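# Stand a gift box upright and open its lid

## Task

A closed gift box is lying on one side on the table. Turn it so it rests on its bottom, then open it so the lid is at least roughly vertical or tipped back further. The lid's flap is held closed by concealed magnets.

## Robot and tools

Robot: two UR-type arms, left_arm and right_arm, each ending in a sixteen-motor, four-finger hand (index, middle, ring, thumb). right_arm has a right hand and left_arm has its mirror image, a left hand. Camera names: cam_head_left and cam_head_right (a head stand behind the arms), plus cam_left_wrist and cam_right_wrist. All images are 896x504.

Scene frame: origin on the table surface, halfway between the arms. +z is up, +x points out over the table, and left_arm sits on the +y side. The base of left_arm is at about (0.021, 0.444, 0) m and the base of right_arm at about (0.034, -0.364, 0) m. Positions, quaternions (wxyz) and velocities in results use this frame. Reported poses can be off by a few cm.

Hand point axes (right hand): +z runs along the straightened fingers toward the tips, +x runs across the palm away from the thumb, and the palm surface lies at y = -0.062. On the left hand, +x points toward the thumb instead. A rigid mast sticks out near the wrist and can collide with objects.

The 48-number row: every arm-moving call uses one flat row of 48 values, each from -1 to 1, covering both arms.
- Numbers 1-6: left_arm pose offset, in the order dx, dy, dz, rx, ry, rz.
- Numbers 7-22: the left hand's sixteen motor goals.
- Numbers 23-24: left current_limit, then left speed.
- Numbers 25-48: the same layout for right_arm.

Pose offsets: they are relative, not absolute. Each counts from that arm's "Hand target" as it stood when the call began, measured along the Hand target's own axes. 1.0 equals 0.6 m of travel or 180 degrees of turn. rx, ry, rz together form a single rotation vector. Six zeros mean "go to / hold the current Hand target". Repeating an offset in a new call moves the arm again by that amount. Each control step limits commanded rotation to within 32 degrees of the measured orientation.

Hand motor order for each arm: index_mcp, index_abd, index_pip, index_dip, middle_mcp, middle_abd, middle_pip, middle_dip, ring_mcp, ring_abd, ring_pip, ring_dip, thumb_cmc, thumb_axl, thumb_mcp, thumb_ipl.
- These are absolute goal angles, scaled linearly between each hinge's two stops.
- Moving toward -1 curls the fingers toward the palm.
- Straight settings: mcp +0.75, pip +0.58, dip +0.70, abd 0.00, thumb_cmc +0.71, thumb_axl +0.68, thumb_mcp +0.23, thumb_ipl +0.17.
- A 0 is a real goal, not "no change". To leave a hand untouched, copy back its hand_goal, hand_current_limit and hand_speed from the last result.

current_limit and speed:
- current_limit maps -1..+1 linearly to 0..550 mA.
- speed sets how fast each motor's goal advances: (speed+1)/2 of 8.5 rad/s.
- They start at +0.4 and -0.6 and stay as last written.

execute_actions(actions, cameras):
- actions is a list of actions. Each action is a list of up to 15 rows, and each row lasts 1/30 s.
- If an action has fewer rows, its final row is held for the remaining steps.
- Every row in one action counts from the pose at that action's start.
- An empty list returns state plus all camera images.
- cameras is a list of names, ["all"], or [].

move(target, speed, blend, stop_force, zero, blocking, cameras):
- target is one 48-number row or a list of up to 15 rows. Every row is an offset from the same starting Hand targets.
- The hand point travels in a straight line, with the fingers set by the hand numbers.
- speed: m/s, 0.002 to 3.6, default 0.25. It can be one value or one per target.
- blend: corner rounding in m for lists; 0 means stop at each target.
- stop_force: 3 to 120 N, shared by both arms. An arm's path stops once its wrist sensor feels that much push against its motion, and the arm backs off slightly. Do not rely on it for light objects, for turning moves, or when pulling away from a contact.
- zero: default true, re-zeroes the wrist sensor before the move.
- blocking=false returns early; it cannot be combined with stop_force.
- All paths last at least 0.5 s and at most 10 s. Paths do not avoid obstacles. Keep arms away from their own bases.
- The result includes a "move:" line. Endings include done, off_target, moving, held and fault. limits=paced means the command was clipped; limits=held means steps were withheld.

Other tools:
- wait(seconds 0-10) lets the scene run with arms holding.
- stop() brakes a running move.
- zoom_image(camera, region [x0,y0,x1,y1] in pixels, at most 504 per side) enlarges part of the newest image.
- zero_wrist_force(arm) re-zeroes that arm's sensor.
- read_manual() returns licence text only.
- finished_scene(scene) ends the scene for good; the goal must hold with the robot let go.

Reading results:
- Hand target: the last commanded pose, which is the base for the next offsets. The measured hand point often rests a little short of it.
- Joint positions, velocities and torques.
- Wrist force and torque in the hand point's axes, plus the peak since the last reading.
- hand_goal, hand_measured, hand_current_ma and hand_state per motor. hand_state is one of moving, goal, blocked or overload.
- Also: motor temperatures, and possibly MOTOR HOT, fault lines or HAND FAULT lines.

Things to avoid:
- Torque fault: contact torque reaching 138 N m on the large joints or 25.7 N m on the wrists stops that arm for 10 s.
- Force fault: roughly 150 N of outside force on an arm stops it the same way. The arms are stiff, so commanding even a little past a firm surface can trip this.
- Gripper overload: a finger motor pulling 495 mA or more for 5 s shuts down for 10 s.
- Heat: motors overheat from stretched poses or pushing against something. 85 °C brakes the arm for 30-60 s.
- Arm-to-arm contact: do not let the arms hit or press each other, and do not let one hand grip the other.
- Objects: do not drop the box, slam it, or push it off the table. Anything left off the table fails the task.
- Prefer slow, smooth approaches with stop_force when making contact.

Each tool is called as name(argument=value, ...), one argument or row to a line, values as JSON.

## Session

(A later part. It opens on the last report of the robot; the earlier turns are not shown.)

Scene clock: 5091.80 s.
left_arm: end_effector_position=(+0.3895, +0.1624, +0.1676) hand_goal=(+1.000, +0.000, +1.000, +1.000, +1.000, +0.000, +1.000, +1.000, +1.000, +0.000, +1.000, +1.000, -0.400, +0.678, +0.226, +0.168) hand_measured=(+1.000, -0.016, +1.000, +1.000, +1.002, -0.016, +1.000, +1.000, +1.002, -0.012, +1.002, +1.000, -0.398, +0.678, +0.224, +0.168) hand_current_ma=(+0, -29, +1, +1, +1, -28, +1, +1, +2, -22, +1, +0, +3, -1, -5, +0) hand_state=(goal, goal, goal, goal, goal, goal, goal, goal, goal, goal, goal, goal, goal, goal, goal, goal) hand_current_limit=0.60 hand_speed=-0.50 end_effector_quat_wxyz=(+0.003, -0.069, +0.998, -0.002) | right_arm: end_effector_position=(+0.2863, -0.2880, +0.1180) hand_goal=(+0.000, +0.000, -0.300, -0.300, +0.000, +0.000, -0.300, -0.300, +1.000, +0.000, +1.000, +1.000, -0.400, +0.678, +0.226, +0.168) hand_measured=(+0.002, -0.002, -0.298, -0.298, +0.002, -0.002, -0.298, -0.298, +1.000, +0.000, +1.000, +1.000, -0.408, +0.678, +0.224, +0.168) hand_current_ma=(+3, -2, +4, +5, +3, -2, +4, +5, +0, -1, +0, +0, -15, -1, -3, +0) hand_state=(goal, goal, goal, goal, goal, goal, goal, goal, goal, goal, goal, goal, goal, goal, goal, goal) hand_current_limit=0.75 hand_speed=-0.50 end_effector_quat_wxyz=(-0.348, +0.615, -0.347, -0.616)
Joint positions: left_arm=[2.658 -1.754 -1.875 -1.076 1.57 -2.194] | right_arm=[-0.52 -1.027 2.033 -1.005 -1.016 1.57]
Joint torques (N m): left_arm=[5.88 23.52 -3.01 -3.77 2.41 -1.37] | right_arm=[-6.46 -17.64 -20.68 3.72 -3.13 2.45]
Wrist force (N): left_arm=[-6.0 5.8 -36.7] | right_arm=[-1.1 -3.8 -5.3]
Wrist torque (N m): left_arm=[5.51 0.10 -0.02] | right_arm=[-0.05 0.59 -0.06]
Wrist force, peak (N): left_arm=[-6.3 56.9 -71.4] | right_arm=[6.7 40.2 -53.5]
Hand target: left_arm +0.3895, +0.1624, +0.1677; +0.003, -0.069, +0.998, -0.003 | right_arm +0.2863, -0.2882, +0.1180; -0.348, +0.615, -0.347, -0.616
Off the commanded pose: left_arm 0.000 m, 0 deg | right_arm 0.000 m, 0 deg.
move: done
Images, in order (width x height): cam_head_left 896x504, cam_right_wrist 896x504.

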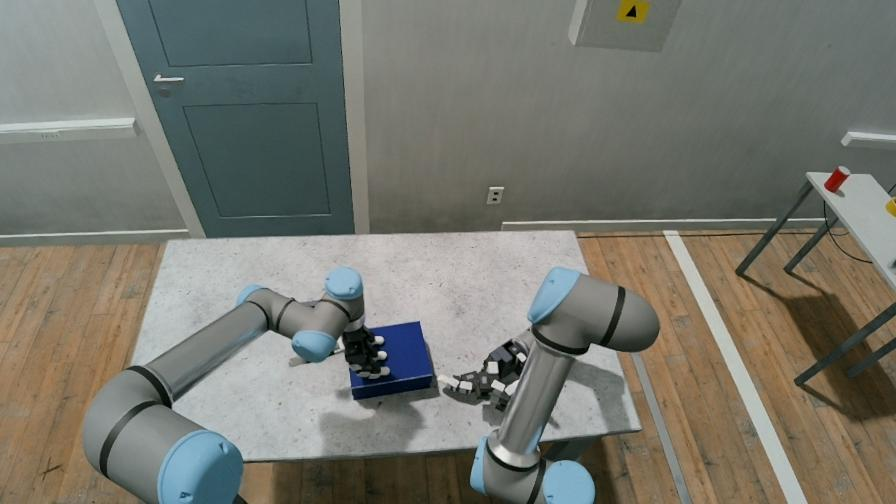

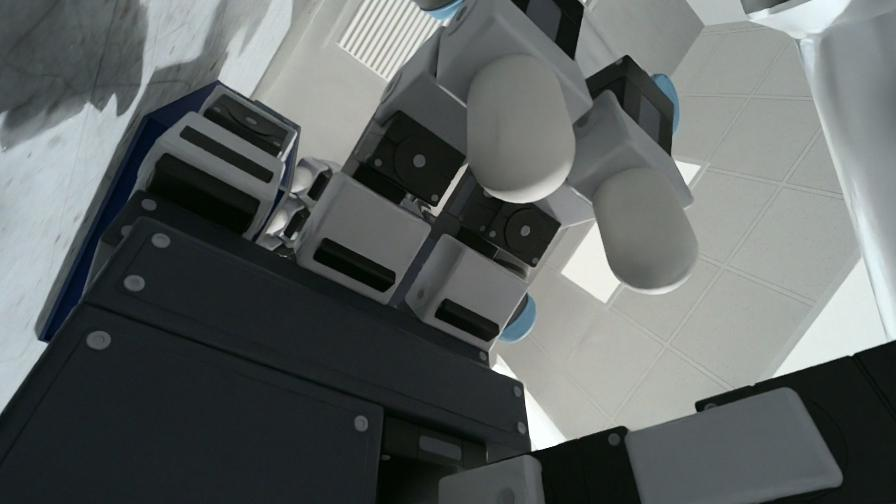

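move(
  target=[0,0,0,0,0,0,1,0,1,1,1,0,1,1,1,0,1,1,-0.4,0.678,0.226,0.168,0.6,-0.5,0,-0.0306,-0.0129,0,0,0,0,0,-0.3,-0.3,0,0,-0.3,-0.3,1,0,1,1,-0.4,0.678,0.226,0.168,0.75,-0.5],
  speed=0.05,
)

move(
  target=[0,0,0,0,0,0,1,0,1,1,1,0,1,1,1,0,1,1,-0.4,0.678,0.226,0.168,0.6,-0.5,0,-0.0228,0.0537,0,0,0,0,0,-0.3,-0.3,0,0,-0.3,-0.3,1,0,1,1,-0.4,0.678,0.226,0.168,0.75,-0.5],
  speed=0.01,
  stop_force=8,
  cameras=["cam_head_left","cam_head_right","cam_right_wrist"],
)

zoom_image(
  camera="cam_head_left",
  region=[330, 300, 500, 410],
)

zoom_image(
  camera="cam_head_right",
  region=[340, 300, 510, 410],
)

Scene clock: 5122.23 s.
left_arm: end_effector_position=(+0.3895, +0.1624, +0.1677) hand_goal=(+1.000, +0.000, +1.000, +1.000, +1.000, +0.000, +1.000, +1.000, +1.000, +0.000, +1.000, +1.000, -0.400, +0.678, +0.226, +0.168) hand_measured=(+1.000, -0.016, +1.000, +1.000, +1.002, -0.016, +1.000, +1.000, +1.002, -0.012, +1.002, +1.000, -0.398, +0.678, +0.224, +0.168) hand_current_ma=(+0, -29, +1, +1, +1, -28, +1, +1, +2, -22, +1, +0, +3, -1, -5, +0) hand_state=(goal, goal, goal, goal, goal, goal, goal, goal, goal, goal, goal, goal, goal, goal, goal, goal) hand_current_limit=0.60 hand_speed=-0.50 end_effector_quat_wxyz=(+0.003, -0.069, +0.998, -0.002) | right_arm: end_effector_position=(+0.3059, -0.2854, +0.1180) hand_goal=(+0.000, +0.000, -0.300, -0.300, +0.000, +0.000, -0.300, -0.300, +1.000, +0.000, +1.000, +1.000, -0.400, +0.678, +0.226, +0.168) hand_measured=(+0.002, -0.002, -0.298, -0.298, +0.002, -0.002, -0.298, -0.298, +1.000, +0.000, +1.000, +1.000, -0.408, +0.678, +0.224, +0.168) hand_current_ma=(+3, -2, +4, +5, +3, -2, +4, +5, +0, -1, +0, +0, -15, -1, -3, +0) hand_state=(goal, goal, goal, goal, goal, goal, goal, goal, goal, goal, goal, goal, goal, goal, goal, goal) hand_current_limit=0.75 hand_speed=-0.50 end_effector_quat_wxyz=(-0.348, +0.615, -0.348, -0.616)
Joint positions: left_arm=[2.658 -1.753 -1.875 -1.076 1.57 -2.194] | right_arm=[-0.494 -0.998 1.975 -0.976 -0.99 1.57]
Joint torques (N m): left_arm=[5.99 23.34 11.49 -1.37 2.35 -1.17] | right_arm=[7.56 -19.12 -21.17 3.67 2.88 -1.14]
Wrist force (N): left_arm=[-6.2 5.7 -35.9] | right_arm=[-1.3 -4.0 -5.3]
Wrist torque (N m): left_arm=[5.45 0.15 -0.02] | right_arm=[-0.08 0.65 -0.11]
Wrist force, peak (N): left_arm=[-6.3 5.7 -37.5] | right_arm=[-1.1 -4.1 -5.5]
Hand target: left_arm +0.3895, +0.1624, +0.1677; +0.003, -0.069, +0.998, -0.003 | right_arm +0.3060, -0.2853, +0.1180; -0.348, +0.615, -0.347, -0.616
Off the commanded pose: left_arm 0.000 m, 0 deg | right_arm 0.000 m, 0 deg.
move: done

Scene clock: 5125.60 s.
left_arm: end_effector_position=(+0.3895, +0.1624, +0.1677) hand_goal=(+1.000, +0.000, +1.000, +1.000, +1.000, +0.000, +1.000, +1.000, +1.000, +0.000, +1.000, +1.000, -0.400, +0.678, +0.226, +0.168) hand_measured=(+1.000, -0.016, +1.000, +1.000, +1.002, -0.016, +1.000, +1.000, +1.002, -0.012, +1.002, +1.000, -0.398, +0.678, +0.224, +0.168) hand_current_ma=(+0, -29, +1, +1, +1, -28, +1, +1, +2, -22, +1, +0, +3, -1, -5, +0) hand_state=(goal, goal, goal, goal, goal, goal, goal, goal, goal, goal, goal, goal, goal, goal, goal, goal) hand_current_limit=0.60 hand_speed=-0.50 end_effector_quat_wxyz=(+0.003, -0.069, +0.998, -0.003) | right_arm: end_effector_position=(+0.3030, -0.2638, +0.1180) hand_goal=(+0.000, +0.000, -0.300, -0.300, +0.000, +0.000, -0.300, -0.300, +1.000, +0.000, +1.000, +1.000, -0.400, +0.678, +0.226, +0.168) hand_measured=(+0.002, -0.002, -0.298, -0.298, +0.002, -0.002, -0.298, -0.298, +1.000, +0.000, +1.000, +1.000, -0.408, +0.678, +0.224, +0.168) hand_current_ma=(+3, -2, +4, +5, +3, -2, +4, +5, +0, -1, +1, +0, -15, -1, -3, +0) hand_state=(goal, goal, goal, goal, goal, goal, goal, goal, goal, goal, goal, goal, goal, goal, goal, goal) hand_current_limit=0.75 hand_speed=-0.50 end_effector_quat_wxyz=(-0.348, +0.615, -0.347, -0.616)
Joint positions: left_arm=[2.658 -1.753 -1.875 -1.076 1.57 -2.194] | right_arm=[-0.453 -1.007 1.993 -0.985 -0.949 1.57]
Joint torques (N m): left_arm=[7.24 23.58 14.75 0.15 2.45 -1.34] | right_arm=[-2.69 -18.26 -19.36 4 -1.89 -1.58]
Wrist force (N): left_arm=[-6.3 5.6 -37.0] | right_arm=[-1.9 2.0 -13.3]
Wrist torque (N m): left_arm=[5.46 0.16 -0.03] | right_arm=[0.87 1.14 0.22]
Wrist force, peak (N): left_arm=[-6.2 5.4 -37.1] | right_arm=[-2.0 4.8 -17.8]
Hand target: left_arm +0.3895, +0.1624, +0.1677; +0.003, -0.069, +0.998, -0.003 | right_arm +0.3030, -0.2638, +0.1180; -0.348, +0.615, -0.347, -0.616 (not the last commanded pose)
Off the commanded pose: left_arm 0.000 m, 0 deg | right_arm 0.013 m, 0 deg.
move: contact (right_arm)
Images, in order (width x height): cam_head_left 896x504, cam_head_right 896x504, cam_right_wrist 896x504.

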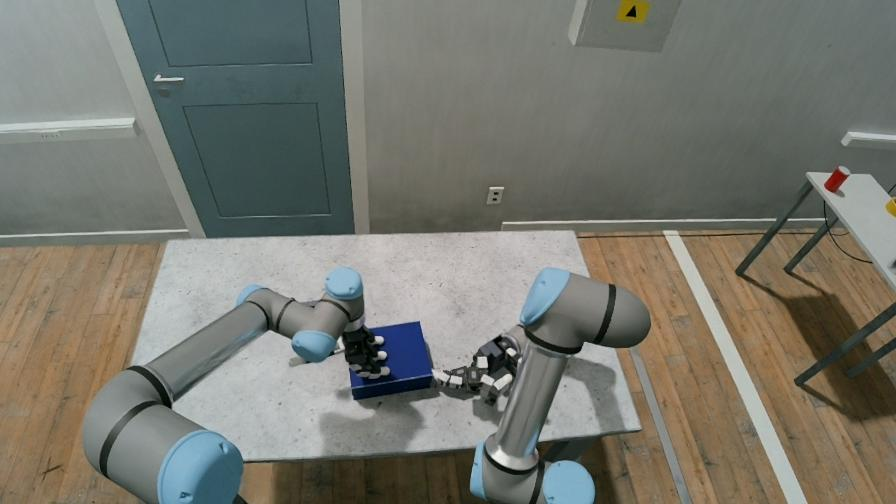

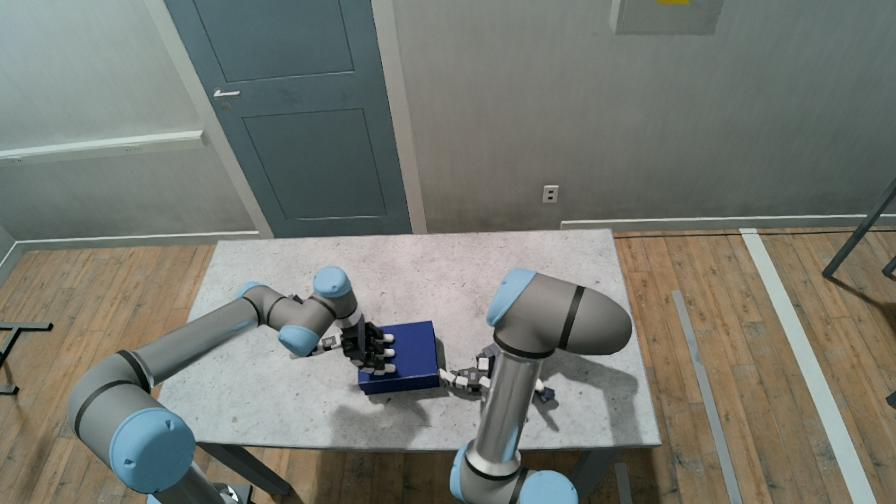

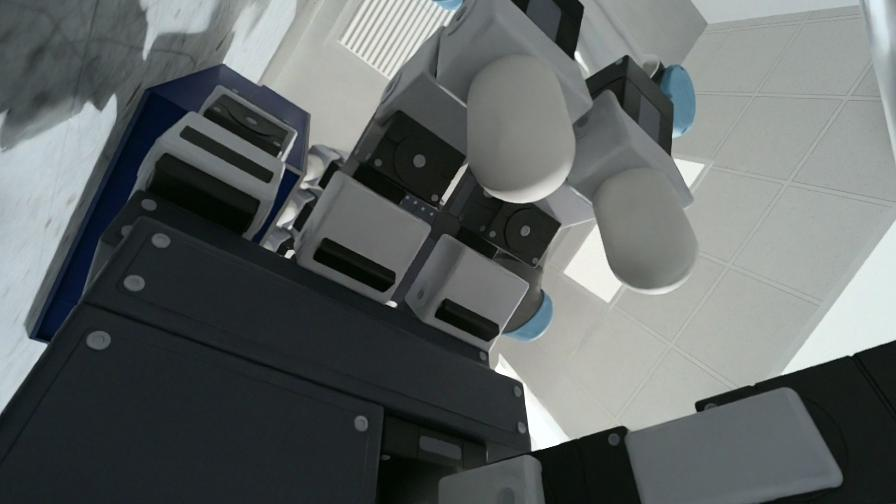

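Scaled by 2.965 from the camera's 896x504 image, which has a finer 1280x720 frame.

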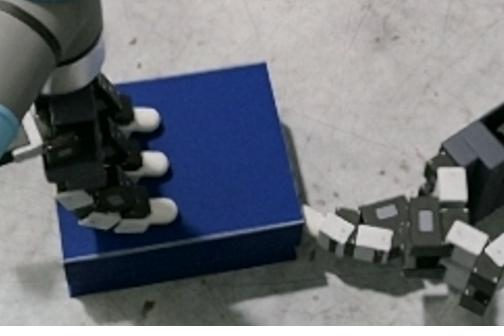

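Scaled by 2.965 from the camera's 896x504 image, which has a finer 1280x720 frame.

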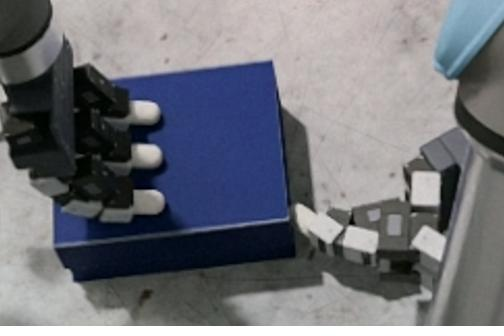

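move(
  target=[
    [0,0,0.0017,0,0,0,1,0,1,1,1,0,1,1,1,0,1,1,-0.4,0.678,0.226,0.168,0.6,-0.5,0,-0.0013,0.0031,0,0,0,0,0,-0.3,-0.3,0,0,-0.3,-0.3,1,0,1,1,-0.4,0.678,0.226,0.168,0.75,-0.5],
    [0,0,0.0017,0,0,0,1,0,1,1,1,0,1,1,1,0,1,1,-0.4,0.678,0.226,0.168,0.6,-0.5,0,0.0171,0.0109,0,0,0,0,0,-0.3,-0.3,0,0,-0.3,-0.3,1,0,1,1,-0.4,0.678,0.226,0.168,0.75,-0.5],
  ],
  speed=0.01,
  cameras=["cam_head_left","cam_head_right","cam_right_wrist"],
)

zoom_image(
  camera="cam_head_left",
  region=[330, 300, 500, 410],
)

zoom_image(
  camera="cam_head_right",
  region=[340, 300, 510, 410],
)

Scene clock: 5144.17 s.
left_arm: end_effector_position=(+0.3895, +0.1624, +0.1666) hand_goal=(+1.000, +0.000, +1.000, +1.000, +1.000, +0.000, +1.000, +1.000, +1.000, +0.000, +1.000, +1.000, -0.400, +0.678, +0.226, +0.168) hand_measured=(+1.000, -0.006, +1.002, +1.000, +1.002, -0.006, +1.002, +1.000, +1.002, -0.004, +1.002, +1.000, -0.398, +0.678, +0.224, +0.168) hand_current_ma=(-1, -10, +1, +1, +2, -10, +1, +1, +4, -5, +2, +1, +3, -1, -5, +0) hand_state=(goal, goal, goal, goal, goal, goal, goal, goal, goal, goal, goal, goal, goal, goal, goal, goal) hand_current_limit=0.60 hand_speed=-0.50 end_effector_quat_wxyz=(+0.003, -0.069, +0.998, -0.003) | right_arm: end_effector_position=(+0.2909, -0.2635, +0.1180) hand_goal=(+0.000, +0.000, -0.300, -0.300, +0.000, +0.000, -0.300, -0.300, +1.000, +0.000, +1.000, +1.000, -0.400, +0.678, +0.226, +0.168) hand_measured=(+0.002, -0.002, -0.298, -0.298, +0.002, -0.002, -0.298, -0.298, +1.002, +0.000, +1.002, +1.002, -0.408, +0.678, +0.224, +0.168) hand_current_ma=(+3, -2, +4, +5, +3, -2, +4, +5, +5, -1, +3, +2, -16, -1, -3, +0) hand_state=(goal, goal, goal, goal, goal, goal, goal, goal, goal, goal, goal, goal, goal, goal, goal, goal) hand_current_limit=0.75 hand_speed=-0.50 end_effector_quat_wxyz=(-0.348, +0.615, -0.347, -0.616)
Joint positions: left_arm=[2.658 -1.755 -1.876 -1.074 1.57 -2.194] | right_arm=[-0.464 -1.025 2.03 -1.003 -0.96 1.57]
Joint torques (N m): left_arm=[-11.24 -16.71 -12.62 0.39 -2.64 -1.66] | right_arm=[0.86 -41.49 6.24 2.02 -5.83 2.32]
Wrist force (N): left_arm=[-3.8 22.6 -58.5] | right_arm=[-1.4 -8.3 -20.4]
Wrist torque (N m): left_arm=[7.90 -0.11 0.46] | right_arm=[2.72 1.65 -0.37]
Wrist force, peak (N): left_arm=[-3.2 24.3 -58.7] | right_arm=[-2.1 14.0 -38.5]
Hand target: left_arm +0.3895, +0.1624, +0.1666; +0.003, -0.069, +0.998, -0.003 | right_arm +0.2908, -0.2635, +0.1180; -0.348, +0.615, -0.347, -0.616
Off the commanded pose: left_arm 0.000 m, 0 deg | right_arm 0.000 m, 0 deg.
move: done
Images, in order (width x height): cam_head_left 896x504, cam_head_right 896x504, cam_right_wrist 896x504.

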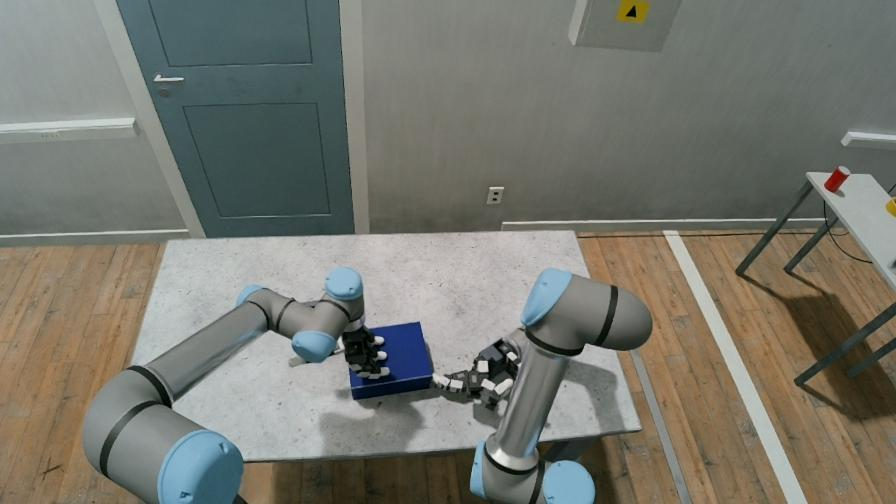

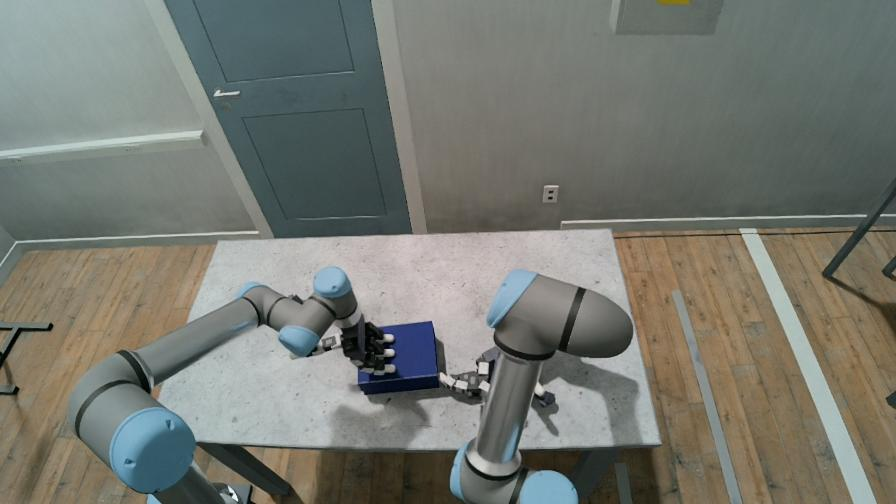

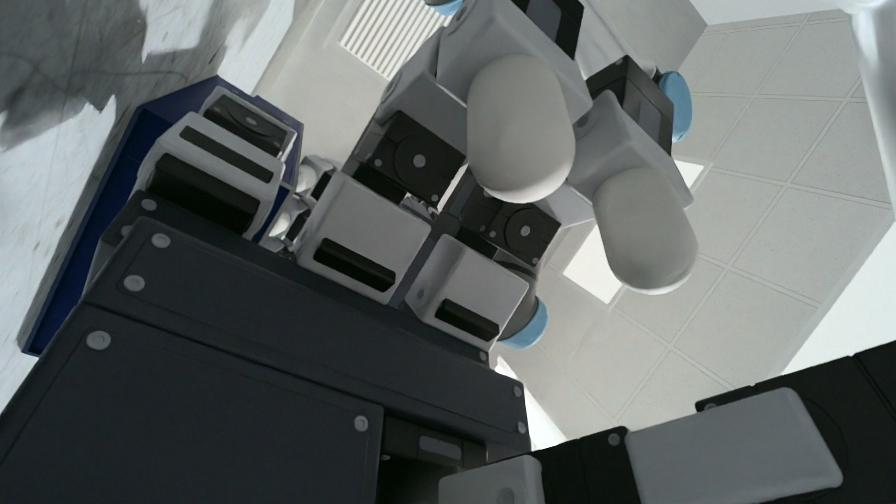

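Scaled by 2.965 from the camera's 896x504 image, which has a finer 1280x720 frame.

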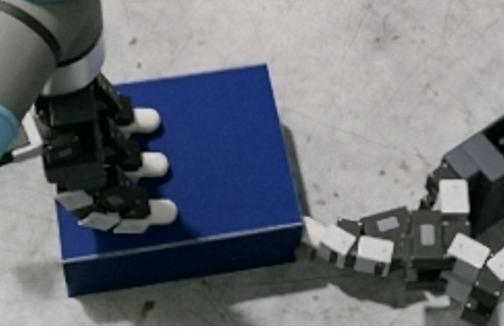

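Scaled by 2.965 from the camera's 896x504 image, which has a finer 1280x720 frame.

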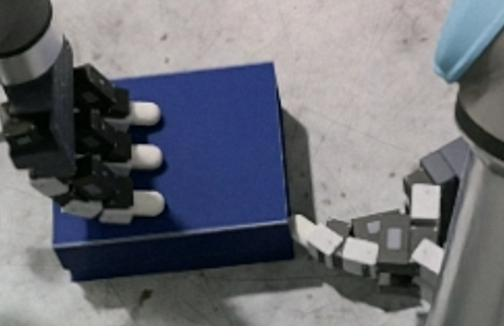

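zoom_image(
  camera="cam_head_left",
  region=[410, 350, 470, 400],
)

zoom_image(
  camera="cam_head_right",
  region=[420, 350, 480, 400],
)

zoom_image(
  camera="cam_right_wrist",
  region=[0, 60, 330, 360],
)

Scaled by 8.400 from the camera's 896x504 image, which has a finer 1280x720 frame.

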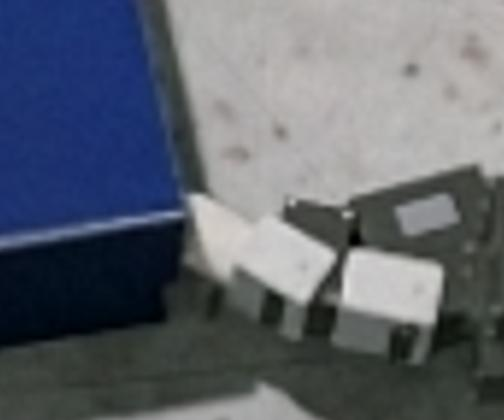

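Scaled by 8.400 from the camera's 896x504 image, which has a finer 1280x720 frame.

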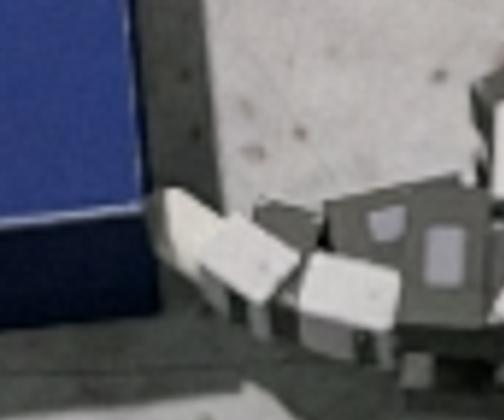

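Scaled by 1.527 from the camera's 896x504 image, which has a finer 1280x720 frame.

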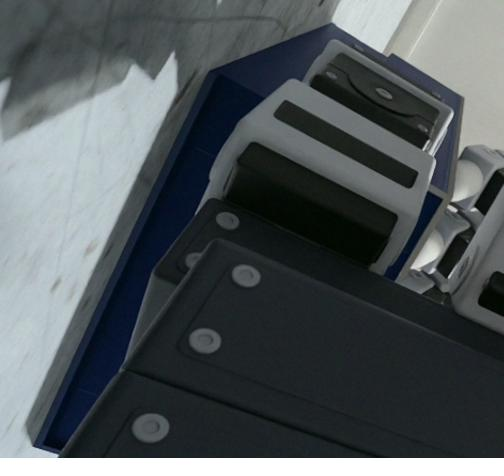

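move(
  target=[0,0,0.0,0,0,0,1,0,1,1,1,0,1,1,1,0,1,1,-0.4,0.678,0.226,0.168,0.6,-0.5,0,0.0116,0.0068,0,0,0,0,0,-0.3,-0.3,0,0,-0.3,-0.3,1,0,1,1,-0.4,0.678,0.226,0.168,0.75,-0.5],
  speed=0.01,
  cameras=["cam_head_left","cam_head_right"],
)

zoom_image(
  camera="cam_head_left",
  region=[400, 340, 470, 400],
)

zoom_image(
  camera="cam_head_right",
  region=[410, 340, 480, 400],
)

Scene clock: 5165.93 s.
left_arm: end_effector_position=(+0.3895, +0.1624, +0.1666) hand_goal=(+1.000, +0.000, +1.000, +1.000, +1.000, +0.000, +1.000, +1.000, +1.000, +0.000, +1.000, +1.000, -0.400, +0.678, +0.226, +0.168) hand_measured=(+0.998, +0.002, +1.002, +1.000, +1.002, +0.002, +1.002, +1.000, +1.002, +0.004, +1.002, +1.000, -0.398, +0.678, +0.224, +0.168) hand_current_ma=(-3, +1, +1, +1, +2, +1, +1, +1, +4, +5, +2, +1, +3, -1, -5, +0) hand_state=(goal, goal, goal, goal, goal, goal, goal, goal, goal, goal, goal, goal, goal, goal, goal, goal) hand_current_limit=0.60 hand_speed=-0.50 end_effector_quat_wxyz=(+0.003, -0.069, +0.998, -0.003) | right_arm: end_effector_position=(+0.2829, -0.2636, +0.1180) hand_goal=(+0.000, +0.000, -0.300, -0.300, +0.000, +0.000, -0.300, -0.300, +1.000, +0.000, +1.000, +1.000, -0.400, +0.678, +0.226, +0.168) hand_measured=(+0.002, -0.002, -0.298, -0.298, +0.002, -0.002, -0.298, -0.298, +1.004, -0.002, +1.002, +1.002, -0.408, +0.678, +0.224, +0.168) hand_current_ma=(+3, -2, +4, +5, +2, -2, +4, +5, +7, -2, +5, +2, -16, -1, -3, +0) hand_state=(goal, goal, goal, goal, goal, goal, goal, goal, goal, goal, goal, goal, goal, goal, goal, goal) hand_current_limit=0.75 hand_speed=-0.50 end_effector_quat_wxyz=(-0.348, +0.615, -0.347, -0.616)
Joint positions: left_arm=[2.658 -1.755 -1.876 -1.074 1.57 -2.194] | right_arm=[-0.471 -1.037 2.054 -1.016 -0.967 1.57]
Joint torques (N m): left_arm=[-8.54 -14.39 -12.09 0.21 -0.67 -2.42] | right_arm=[3.74 -39.66 10 3.06 -7.03 2.1]
Wrist force (N): left_arm=[-3.1 21.8 -59.0] | right_arm=[-1.4 -11.0 -27.0]
Wrist torque (N m): left_arm=[8.01 0.15 0.77] | right_arm=[3.90 2.07 -0.53]
Wrist force, peak (N): left_arm=[-3.9 22.7 -59.1] | right_arm=[-1.3 -11.4 -26.9]
Hand target: left_arm +0.3895, +0.1624, +0.1666; +0.003, -0.069, +0.998, -0.003 | right_arm +0.2827, -0.2636, +0.1180; -0.348, +0.615, -0.347, -0.616
Off the commanded pose: left_arm 0.000 m, 0 deg | right_arm 0.000 m, 0 deg.
move: done
Images, in order (width x height): cam_head_left 896x504, cam_head_right 896x504.

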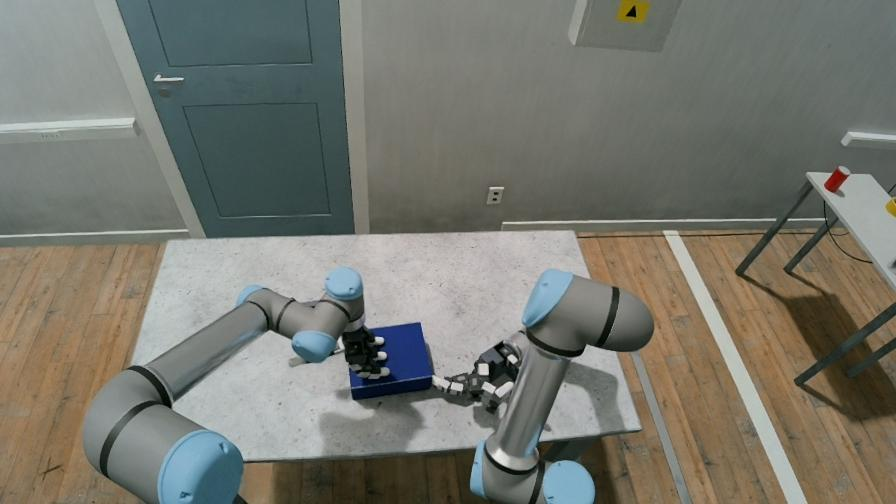

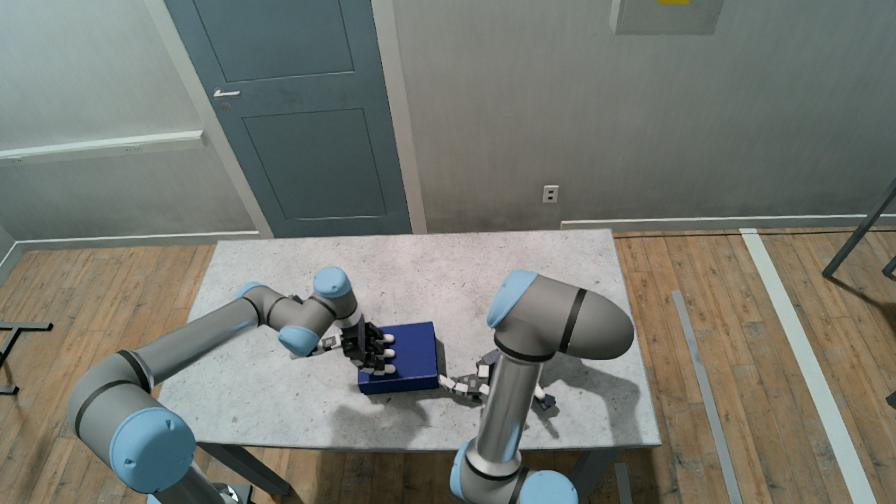

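Scaled by 7.200 from the camera's 896x504 image, which has a finer 1280x720 frame.

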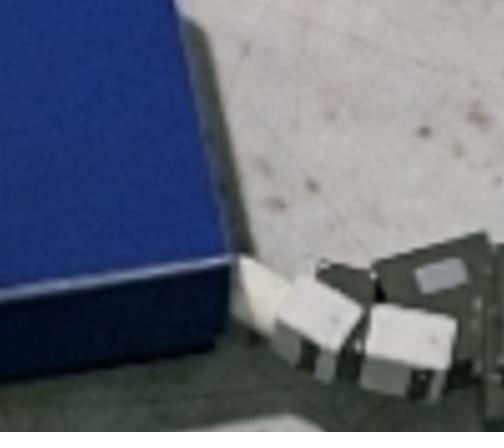

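Scaled by 7.200 from the camera's 896x504 image, which has a finer 1280x720 frame.

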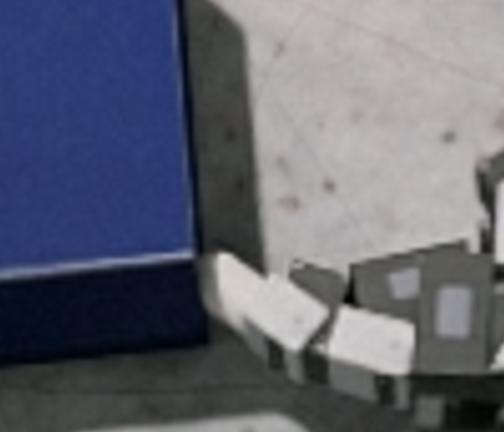

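move(
  target=[
    [0,0,-0.15,0,0,0,1,0,1,1,1,0,1,1,1,0,1,1,-0.4,0.678,0.226,0.168,0.6,-0.5,0,0.052,-0.1227,0,0,0,0,0,-0.3,-0.3,0,0,-0.3,-0.3,1,0,1,1,-0.4,0.678,0.226,0.168,0.6,-0.5],
    [0.292,-0.108,-0.12,0,0,0,1,0,1,1,1,0,1,1,1,0,1,1,-0.4,0.678,0.226,0.168,0.6,-0.5,-0.2,0.052,-0.1227,0,0,0,0,0,-0.3,-0.3,0,0,-0.3,-0.3,1,0,1,1,-0.4,0.678,0.226,0.168,0.6,-0.5],
    [0.292,-0.108,0.105,0,0,0,1,0,1,1,1,0,1,1,1,0,1,1,-0.4,0.678,0.226,0.168,0.6,-0.5,-0.2,0.052,-0.1227,0,0,0,0,0,-0.3,-0.3,0,0,-0.3,-0.3,1,0,1,1,-0.4,0.678,0.226,0.168,0.6,-0.5],
  ],
  speed=[0.1,0.2,0.12],
  cameras=["cam_head_left","cam_head_right"],
)

Scene clock: 5218.40 s.
left_arm: end_effector_position=(+0.2254, +0.0737, +0.1031) hand_goal=(+1.000, +0.000, +1.000, +1.000, +1.000, +0.000, +1.000, +1.000, +1.000, +0.000, +1.000, +1.000, -0.400, +0.678, +0.226, +0.168) hand_measured=(+0.998, -0.004, +1.000, +1.000, +0.998, -0.002, +1.000, +1.000, +0.996, +0.000, +1.000, +1.000, -0.398, +0.678, +0.224, +0.168) hand_current_ma=(-5, -4, +0, +0, -5, -2, +0, +0, -6, +1, +0, +0, +3, -1, -5, +0) hand_state=(goal, goal, goal, goal, goal, goal, goal, goal, goal, goal, goal, goal, goal, goal, goal, goal) hand_current_limit=0.60 hand_speed=-0.50 end_effector_quat_wxyz=(+0.003, -0.069, +0.998, -0.003) | right_arm: end_effector_position=(+0.2941, -0.3429, +0.2379) hand_goal=(+0.000, +0.000, -0.300, -0.300, +0.000, +0.000, -0.300, -0.300, +1.000, +0.000, +1.000, +1.000, -0.400, +0.678, +0.226, +0.168) hand_measured=(+0.002, -0.002, -0.298, -0.298, +0.002, -0.002, -0.298, -0.298, +1.000, -0.002, +1.000, +1.000, -0.408, +0.678, +0.224, +0.168) hand_current_ma=(+3, -2, +4, +5, +2, -2, +4, +5, +0, -3, +0, +0, -16, -1, -3, +0) hand_state=(goal, goal, goal, goal, goal, goal, goal, goal, goal, goal, goal, goal, goal, goal, goal, goal) hand_current_limit=0.60 hand_speed=-0.50 end_effector_quat_wxyz=(-0.348, +0.615, -0.347, -0.616)
Joint positions: left_arm=[2.321 -1.775 -2.045 -0.885 1.572 -2.531] | right_arm=[-0.619 -1.22 1.901 -0.68 -1.115 1.57]
Joint torques (N m): left_arm=[-6.39 15.79 6.21 4.8 1.46 -0.86] | right_arm=[2.6 -40.33 -25.74 3.74 -1.46 -1.63]
Wrist force (N): left_arm=[-4.0 1.1 -3.0] | right_arm=[-1.1 -4.5 -5.3]
Wrist torque (N m): left_arm=[0.36 0.45 -0.33] | right_arm=[-0.13 0.56 -0.14]
Wrist force, peak (N): left_arm=[-3.2 21.7 -59.1] | right_arm=[-1.8 -11.3 -27.7]
Hand target: left_arm +0.2254, +0.0737, +0.1030; +0.003, -0.069, +0.998, -0.003 | right_arm +0.2941, -0.3429, +0.2379; -0.348, +0.615, -0.347, -0.616
Off the commanded pose: left_arm 0.000 m, 0 deg | right_arm 0.000 m, 0 deg.
move: done
Images, in order (width x height): cam_head_left 896x504, cam_head_right 896x504.

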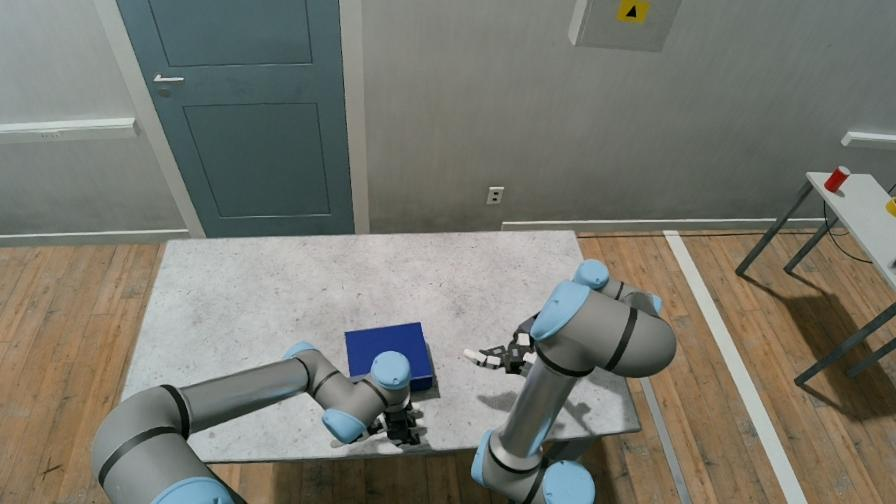

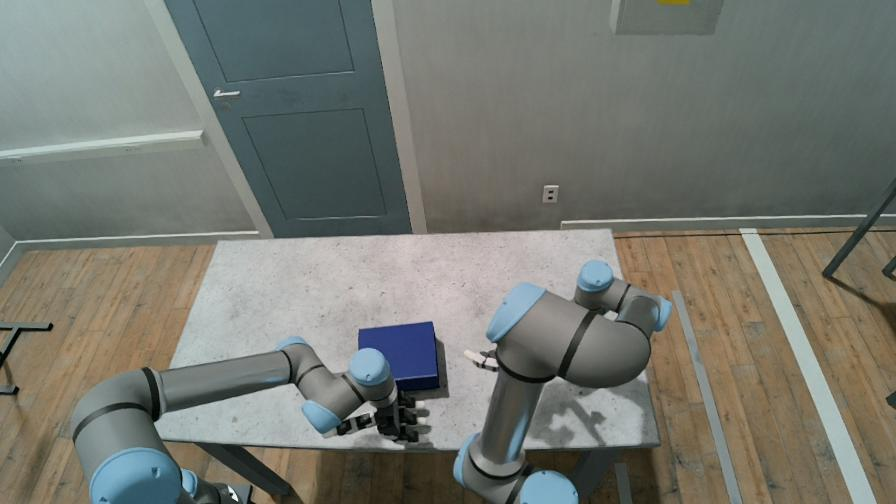

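move(
  target=[-0.352,0,0,0,0,0,1,0,1,1,1,0,1,1,1,0,1,1,-0.4,0.678,0.226,0.168,0.6,-0.5,0,0,0,0,0,0,0,0,-0.3,-0.3,0,0,-0.3,-0.3,1,0,1,1,-0.4,0.678,0.226,0.168,0.6,-0.5],
  speed=0.05,
  cameras=["cam_head_left","cam_head_right","cam_left_wrist"],
)

Scene clock: 5230.60 s.
left_arm: end_effector_position=(+0.4344, +0.1029, +0.1042) hand_goal=(+1.000, +0.000, +1.000, +1.000, +1.000, +0.000, +1.000, +1.000, +1.000, +0.000, +1.000, +1.000, -0.400, +0.678, +0.226, +0.168) hand_measured=(+0.996, -0.004, +1.000, +1.000, +0.996, -0.002, +1.000, +1.000, +0.994, +0.010, +1.000, +1.000, -0.398, +0.678, +0.224, +0.168) hand_current_ma=(-5, -4, +0, +0, -5, -2, +0, +0, -10, +15, +0, +0, +3, -1, -5, +0) hand_state=(goal, goal, goal, goal, goal, goal, goal, goal, goal, goal, goal, goal, goal, goal, goal, goal) hand_current_limit=0.60 hand_speed=-0.50 end_effector_quat_wxyz=(+0.003, -0.069, +0.998, -0.003) | right_arm: end_effector_position=(+0.2941, -0.3429, +0.2379) hand_goal=(+0.000, +0.000, -0.300, -0.300, +0.000, +0.000, -0.300, -0.300, +1.000, +0.000, +1.000, +1.000, -0.400, +0.678, +0.226, +0.168) hand_measured=(+0.002, -0.002, -0.298, -0.298, +0.002, -0.002, -0.298, -0.298, +1.000, -0.002, +1.000, +1.000, -0.408, +0.678, +0.224, +0.168) hand_current_ma=(+3, -2, +4, +5, +2, -2, +4, +5, +0, -3, +0, +0, -16, -1, -3, +0) hand_state=(goal, goal, goal, goal, goal, goal, goal, goal, goal, goal, goal, goal, goal, goal, goal, goal) hand_current_limit=0.60 hand_speed=-0.50 end_effector_quat_wxyz=(-0.348, +0.615, -0.347, -0.616)
Joint positions: left_arm=[2.605 -1.989 -1.739 -0.976 1.57 -2.248] | right_arm=[-0.619 -1.22 1.901 -0.68 -1.115 1.57]
Joint torques (N m): left_arm=[7.78 27.22 30.79 0.7 -1.56 1.7] | right_arm=[2.6 -39.8 -26.47 3.76 1.57 -1.58]
Wrist force (N): left_arm=[-3.1 1.1 -3.3] | right_arm=[-1.2 -4.2 -5.2]
Wrist torque (N m): left_arm=[0.40 0.50 -0.33] | right_arm=[-0.10 0.59 -0.15]
Wrist force, peak (N): left_arm=[-4.2 1.2 -3.3] | right_arm=[-1.3 -4.6 -5.4]
Hand target: left_arm +0.4345, +0.1029, +0.1042; +0.003, -0.069, +0.998, -0.003 | right_arm +0.2941, -0.3429, +0.2379; -0.348, +0.615, -0.347, -0.616
Off the commanded pose: left_arm 0.000 m, 0 deg | right_arm 0.000 m, 0 deg.
move: done
Images, in order (width x height): cam_head_left 896x504, cam_head_right 896x504, cam_left_wrist 896x504.

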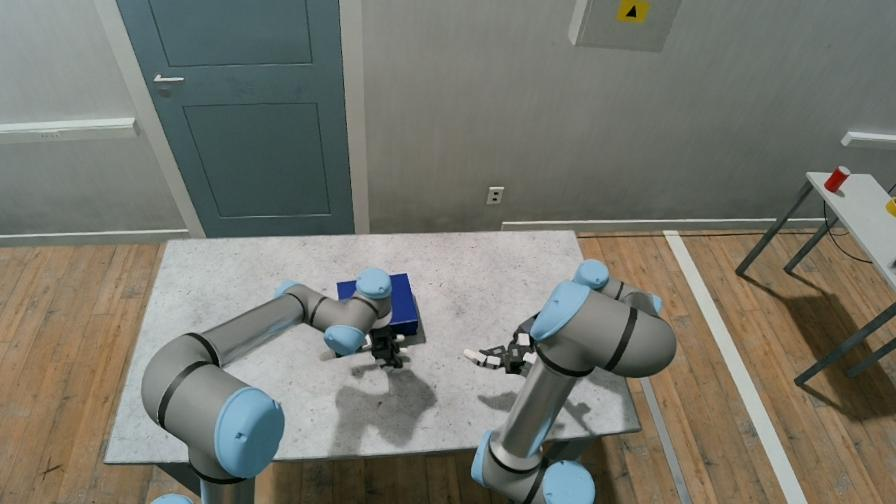

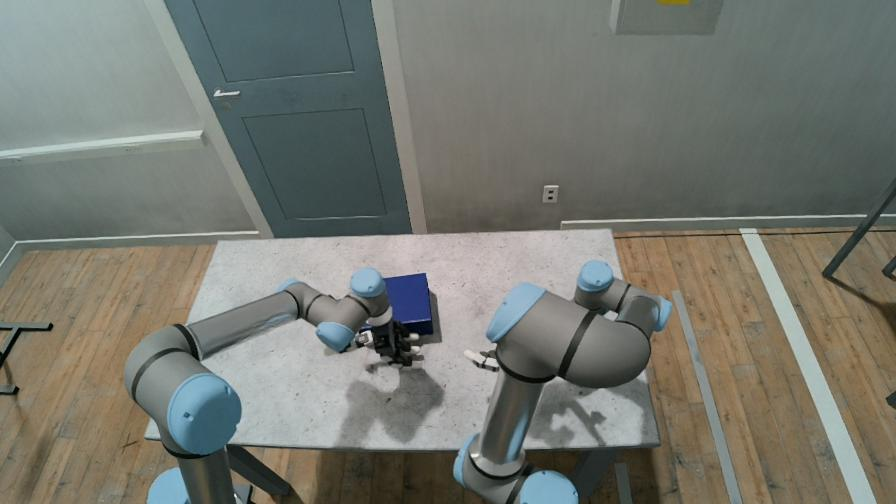

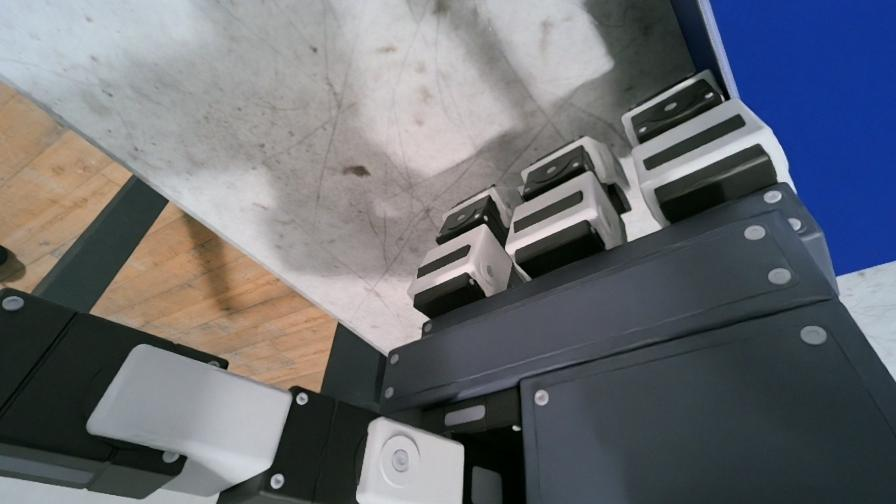

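move(
  target=[
    [0.06,0,-0.15,0,0,0,1,0,1,1,1,0,1,1,1,0,1,1,-0.4,0.678,0.226,0.168,0.6,-0.5,0,0,0,0,0,0,0,0,-0.3,-0.3,0,0,-0.3,-0.3,1,0,1,1,-0.4,0.678,0.226,0.168,0.6,-0.5],
    [0.066,-0.063,-0.40,-0.421,-0.421,0.360,1,0,1,1,1,0,1,1,1,0,1,1,-0.4,0.678,0.226,0.168,0.6,-0.5,0,0,0,0,0,0,0,0,-0.3,-0.3,0,0,-0.3,-0.3,1,0,1,1,-0.4,0.678,0.226,0.168,0.6,-0.5],
  ],
  speed=0.3,
  cameras=["cam_head_left","cam_head_right"],
)

zoom_image(
  camera="cam_head_right",
  region=[340, 250, 510, 360],
)

Scene clock: 5258.80 s.
left_arm: end_effector_position=(+0.3980, +0.0842, +0.2485) hand_goal=(+1.000, +0.000, +1.000, +1.000, +1.000, +0.000, +1.000, +1.000, +1.000, +0.000, +1.000, +1.000, -0.400, +0.678, +0.226, +0.168) hand_measured=(+0.998, -0.002, +1.000, +1.000, +0.998, -0.002, +1.000, +1.000, +0.998, +0.004, +1.000, +1.000, -0.398, +0.678, +0.224, +0.168) hand_current_ma=(-2, -2, +0, +0, -2, -1, +0, +0, -2, +5, +0, +0, +4, -1, -5, +0) hand_state=(goal, goal, goal, goal, goal, goal, goal, goal, goal, goal, goal, goal, goal, goal, goal, goal) hand_current_limit=0.60 hand_speed=-0.50 end_effector_quat_wxyz=(+0.217, +0.132, +0.936, +0.245) | right_arm: end_effector_position=(+0.2941, -0.3429, +0.2379) hand_goal=(+0.000, +0.000, -0.300, -0.300, +0.000, +0.000, -0.300, -0.300, +1.000, +0.000, +1.000, +1.000, -0.400, +0.678, +0.226, +0.168) hand_measured=(+0.002, -0.002, -0.298, -0.298, +0.002, -0.002, -0.298, -0.298, +1.000, -0.002, +1.000, +1.000, -0.408, +0.678, +0.224, +0.168) hand_current_ma=(+3, -2, +4, +5, +2, -2, +4, +5, +0, -3, +0, +0, -16, -1, -3, +0) hand_state=(goal, goal, goal, goal, goal, goal, goal, goal, goal, goal, goal, goal, goal, goal, goal, goal) hand_current_limit=0.60 hand_speed=-0.50 end_effector_quat_wxyz=(-0.348, +0.615, -0.347, -0.616)
Joint positions: left_arm=[2.275 -1.889 -1.709 -1.116 2.237 -2.158] | right_arm=[-0.619 -1.22 1.901 -0.68 -1.115 1.57]
Joint torques (N m): left_arm=[7.1 50.98 31.17 0.58 -0.52 -1.17] | right_arm=[2.58 -40.07 -25.68 3.71 1.61 -1.53]
Wrist force (N): left_arm=[-5.4 1.3 -2.7] | right_arm=[-1.3 -4.3 -5.3]
Wrist torque (N m): left_arm=[0.36 0.65 -0.41] | right_arm=[-0.11 0.60 -0.16]
Wrist force, peak (N): left_arm=[-6.6 3.3 -2.8] | right_arm=[-1.2 -4.5 -5.5]
Hand target: left_arm +0.3980, +0.0842, +0.2484; +0.217, +0.132, +0.936, +0.245 (not the last commanded pose) | right_arm +0.2941, -0.3429, +0.2379; -0.348, +0.615, -0.347, -0.616
Off the commanded pose: left_arm 0.098 m, 80 deg | right_arm 0.000 m, 0 deg.
move: held (left_arm; a check stopped the path); path passed 1 of 2 targets; limits=held
pose unreachable (left arm): on one or more control steps of this call, first in action 0 (counted from 0), this arm could not follow its commanded pose, so it was not sent that pose on those steps. It may still have moved: this result reports where it is.
cause: moving toward the commanded pose would bring two parts of the arm too close to each other (joints 4 (wrist 1) to 6 (wrist 3) lie between them).
Images, in order (width x height): cam_head_left 896x504, cam_head_right 896x504.

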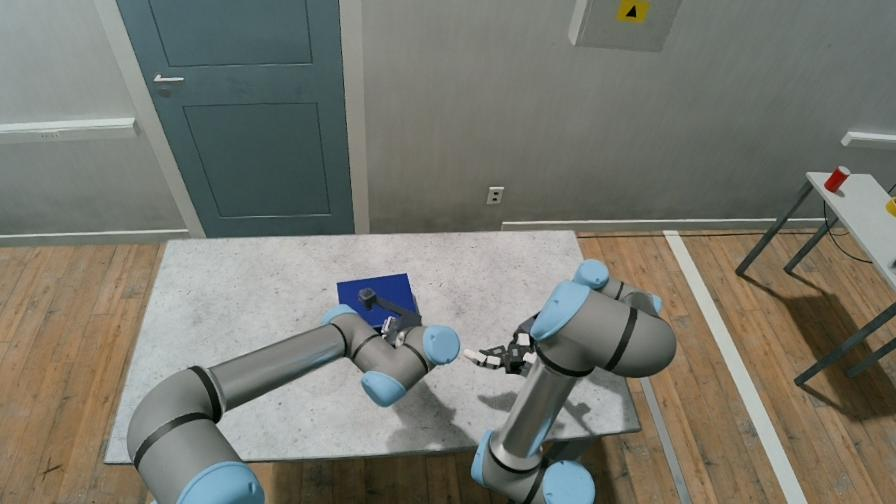

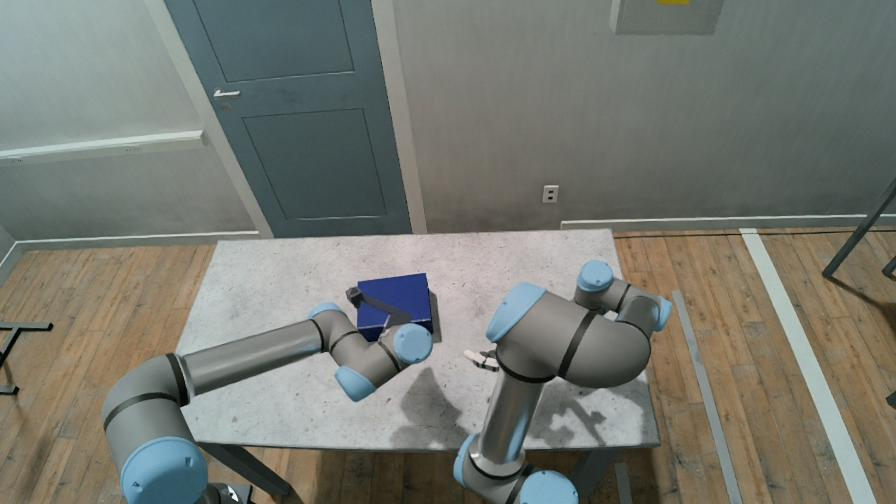

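Scaled by 2.965 from the camera's 896x504 image, which has a finer 1280x720 frame.

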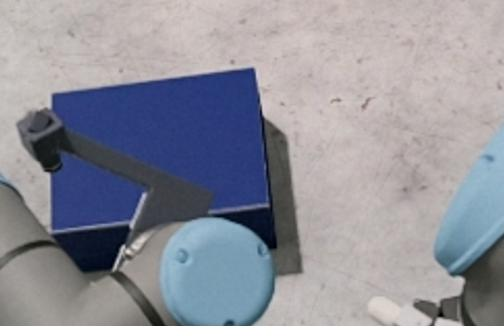

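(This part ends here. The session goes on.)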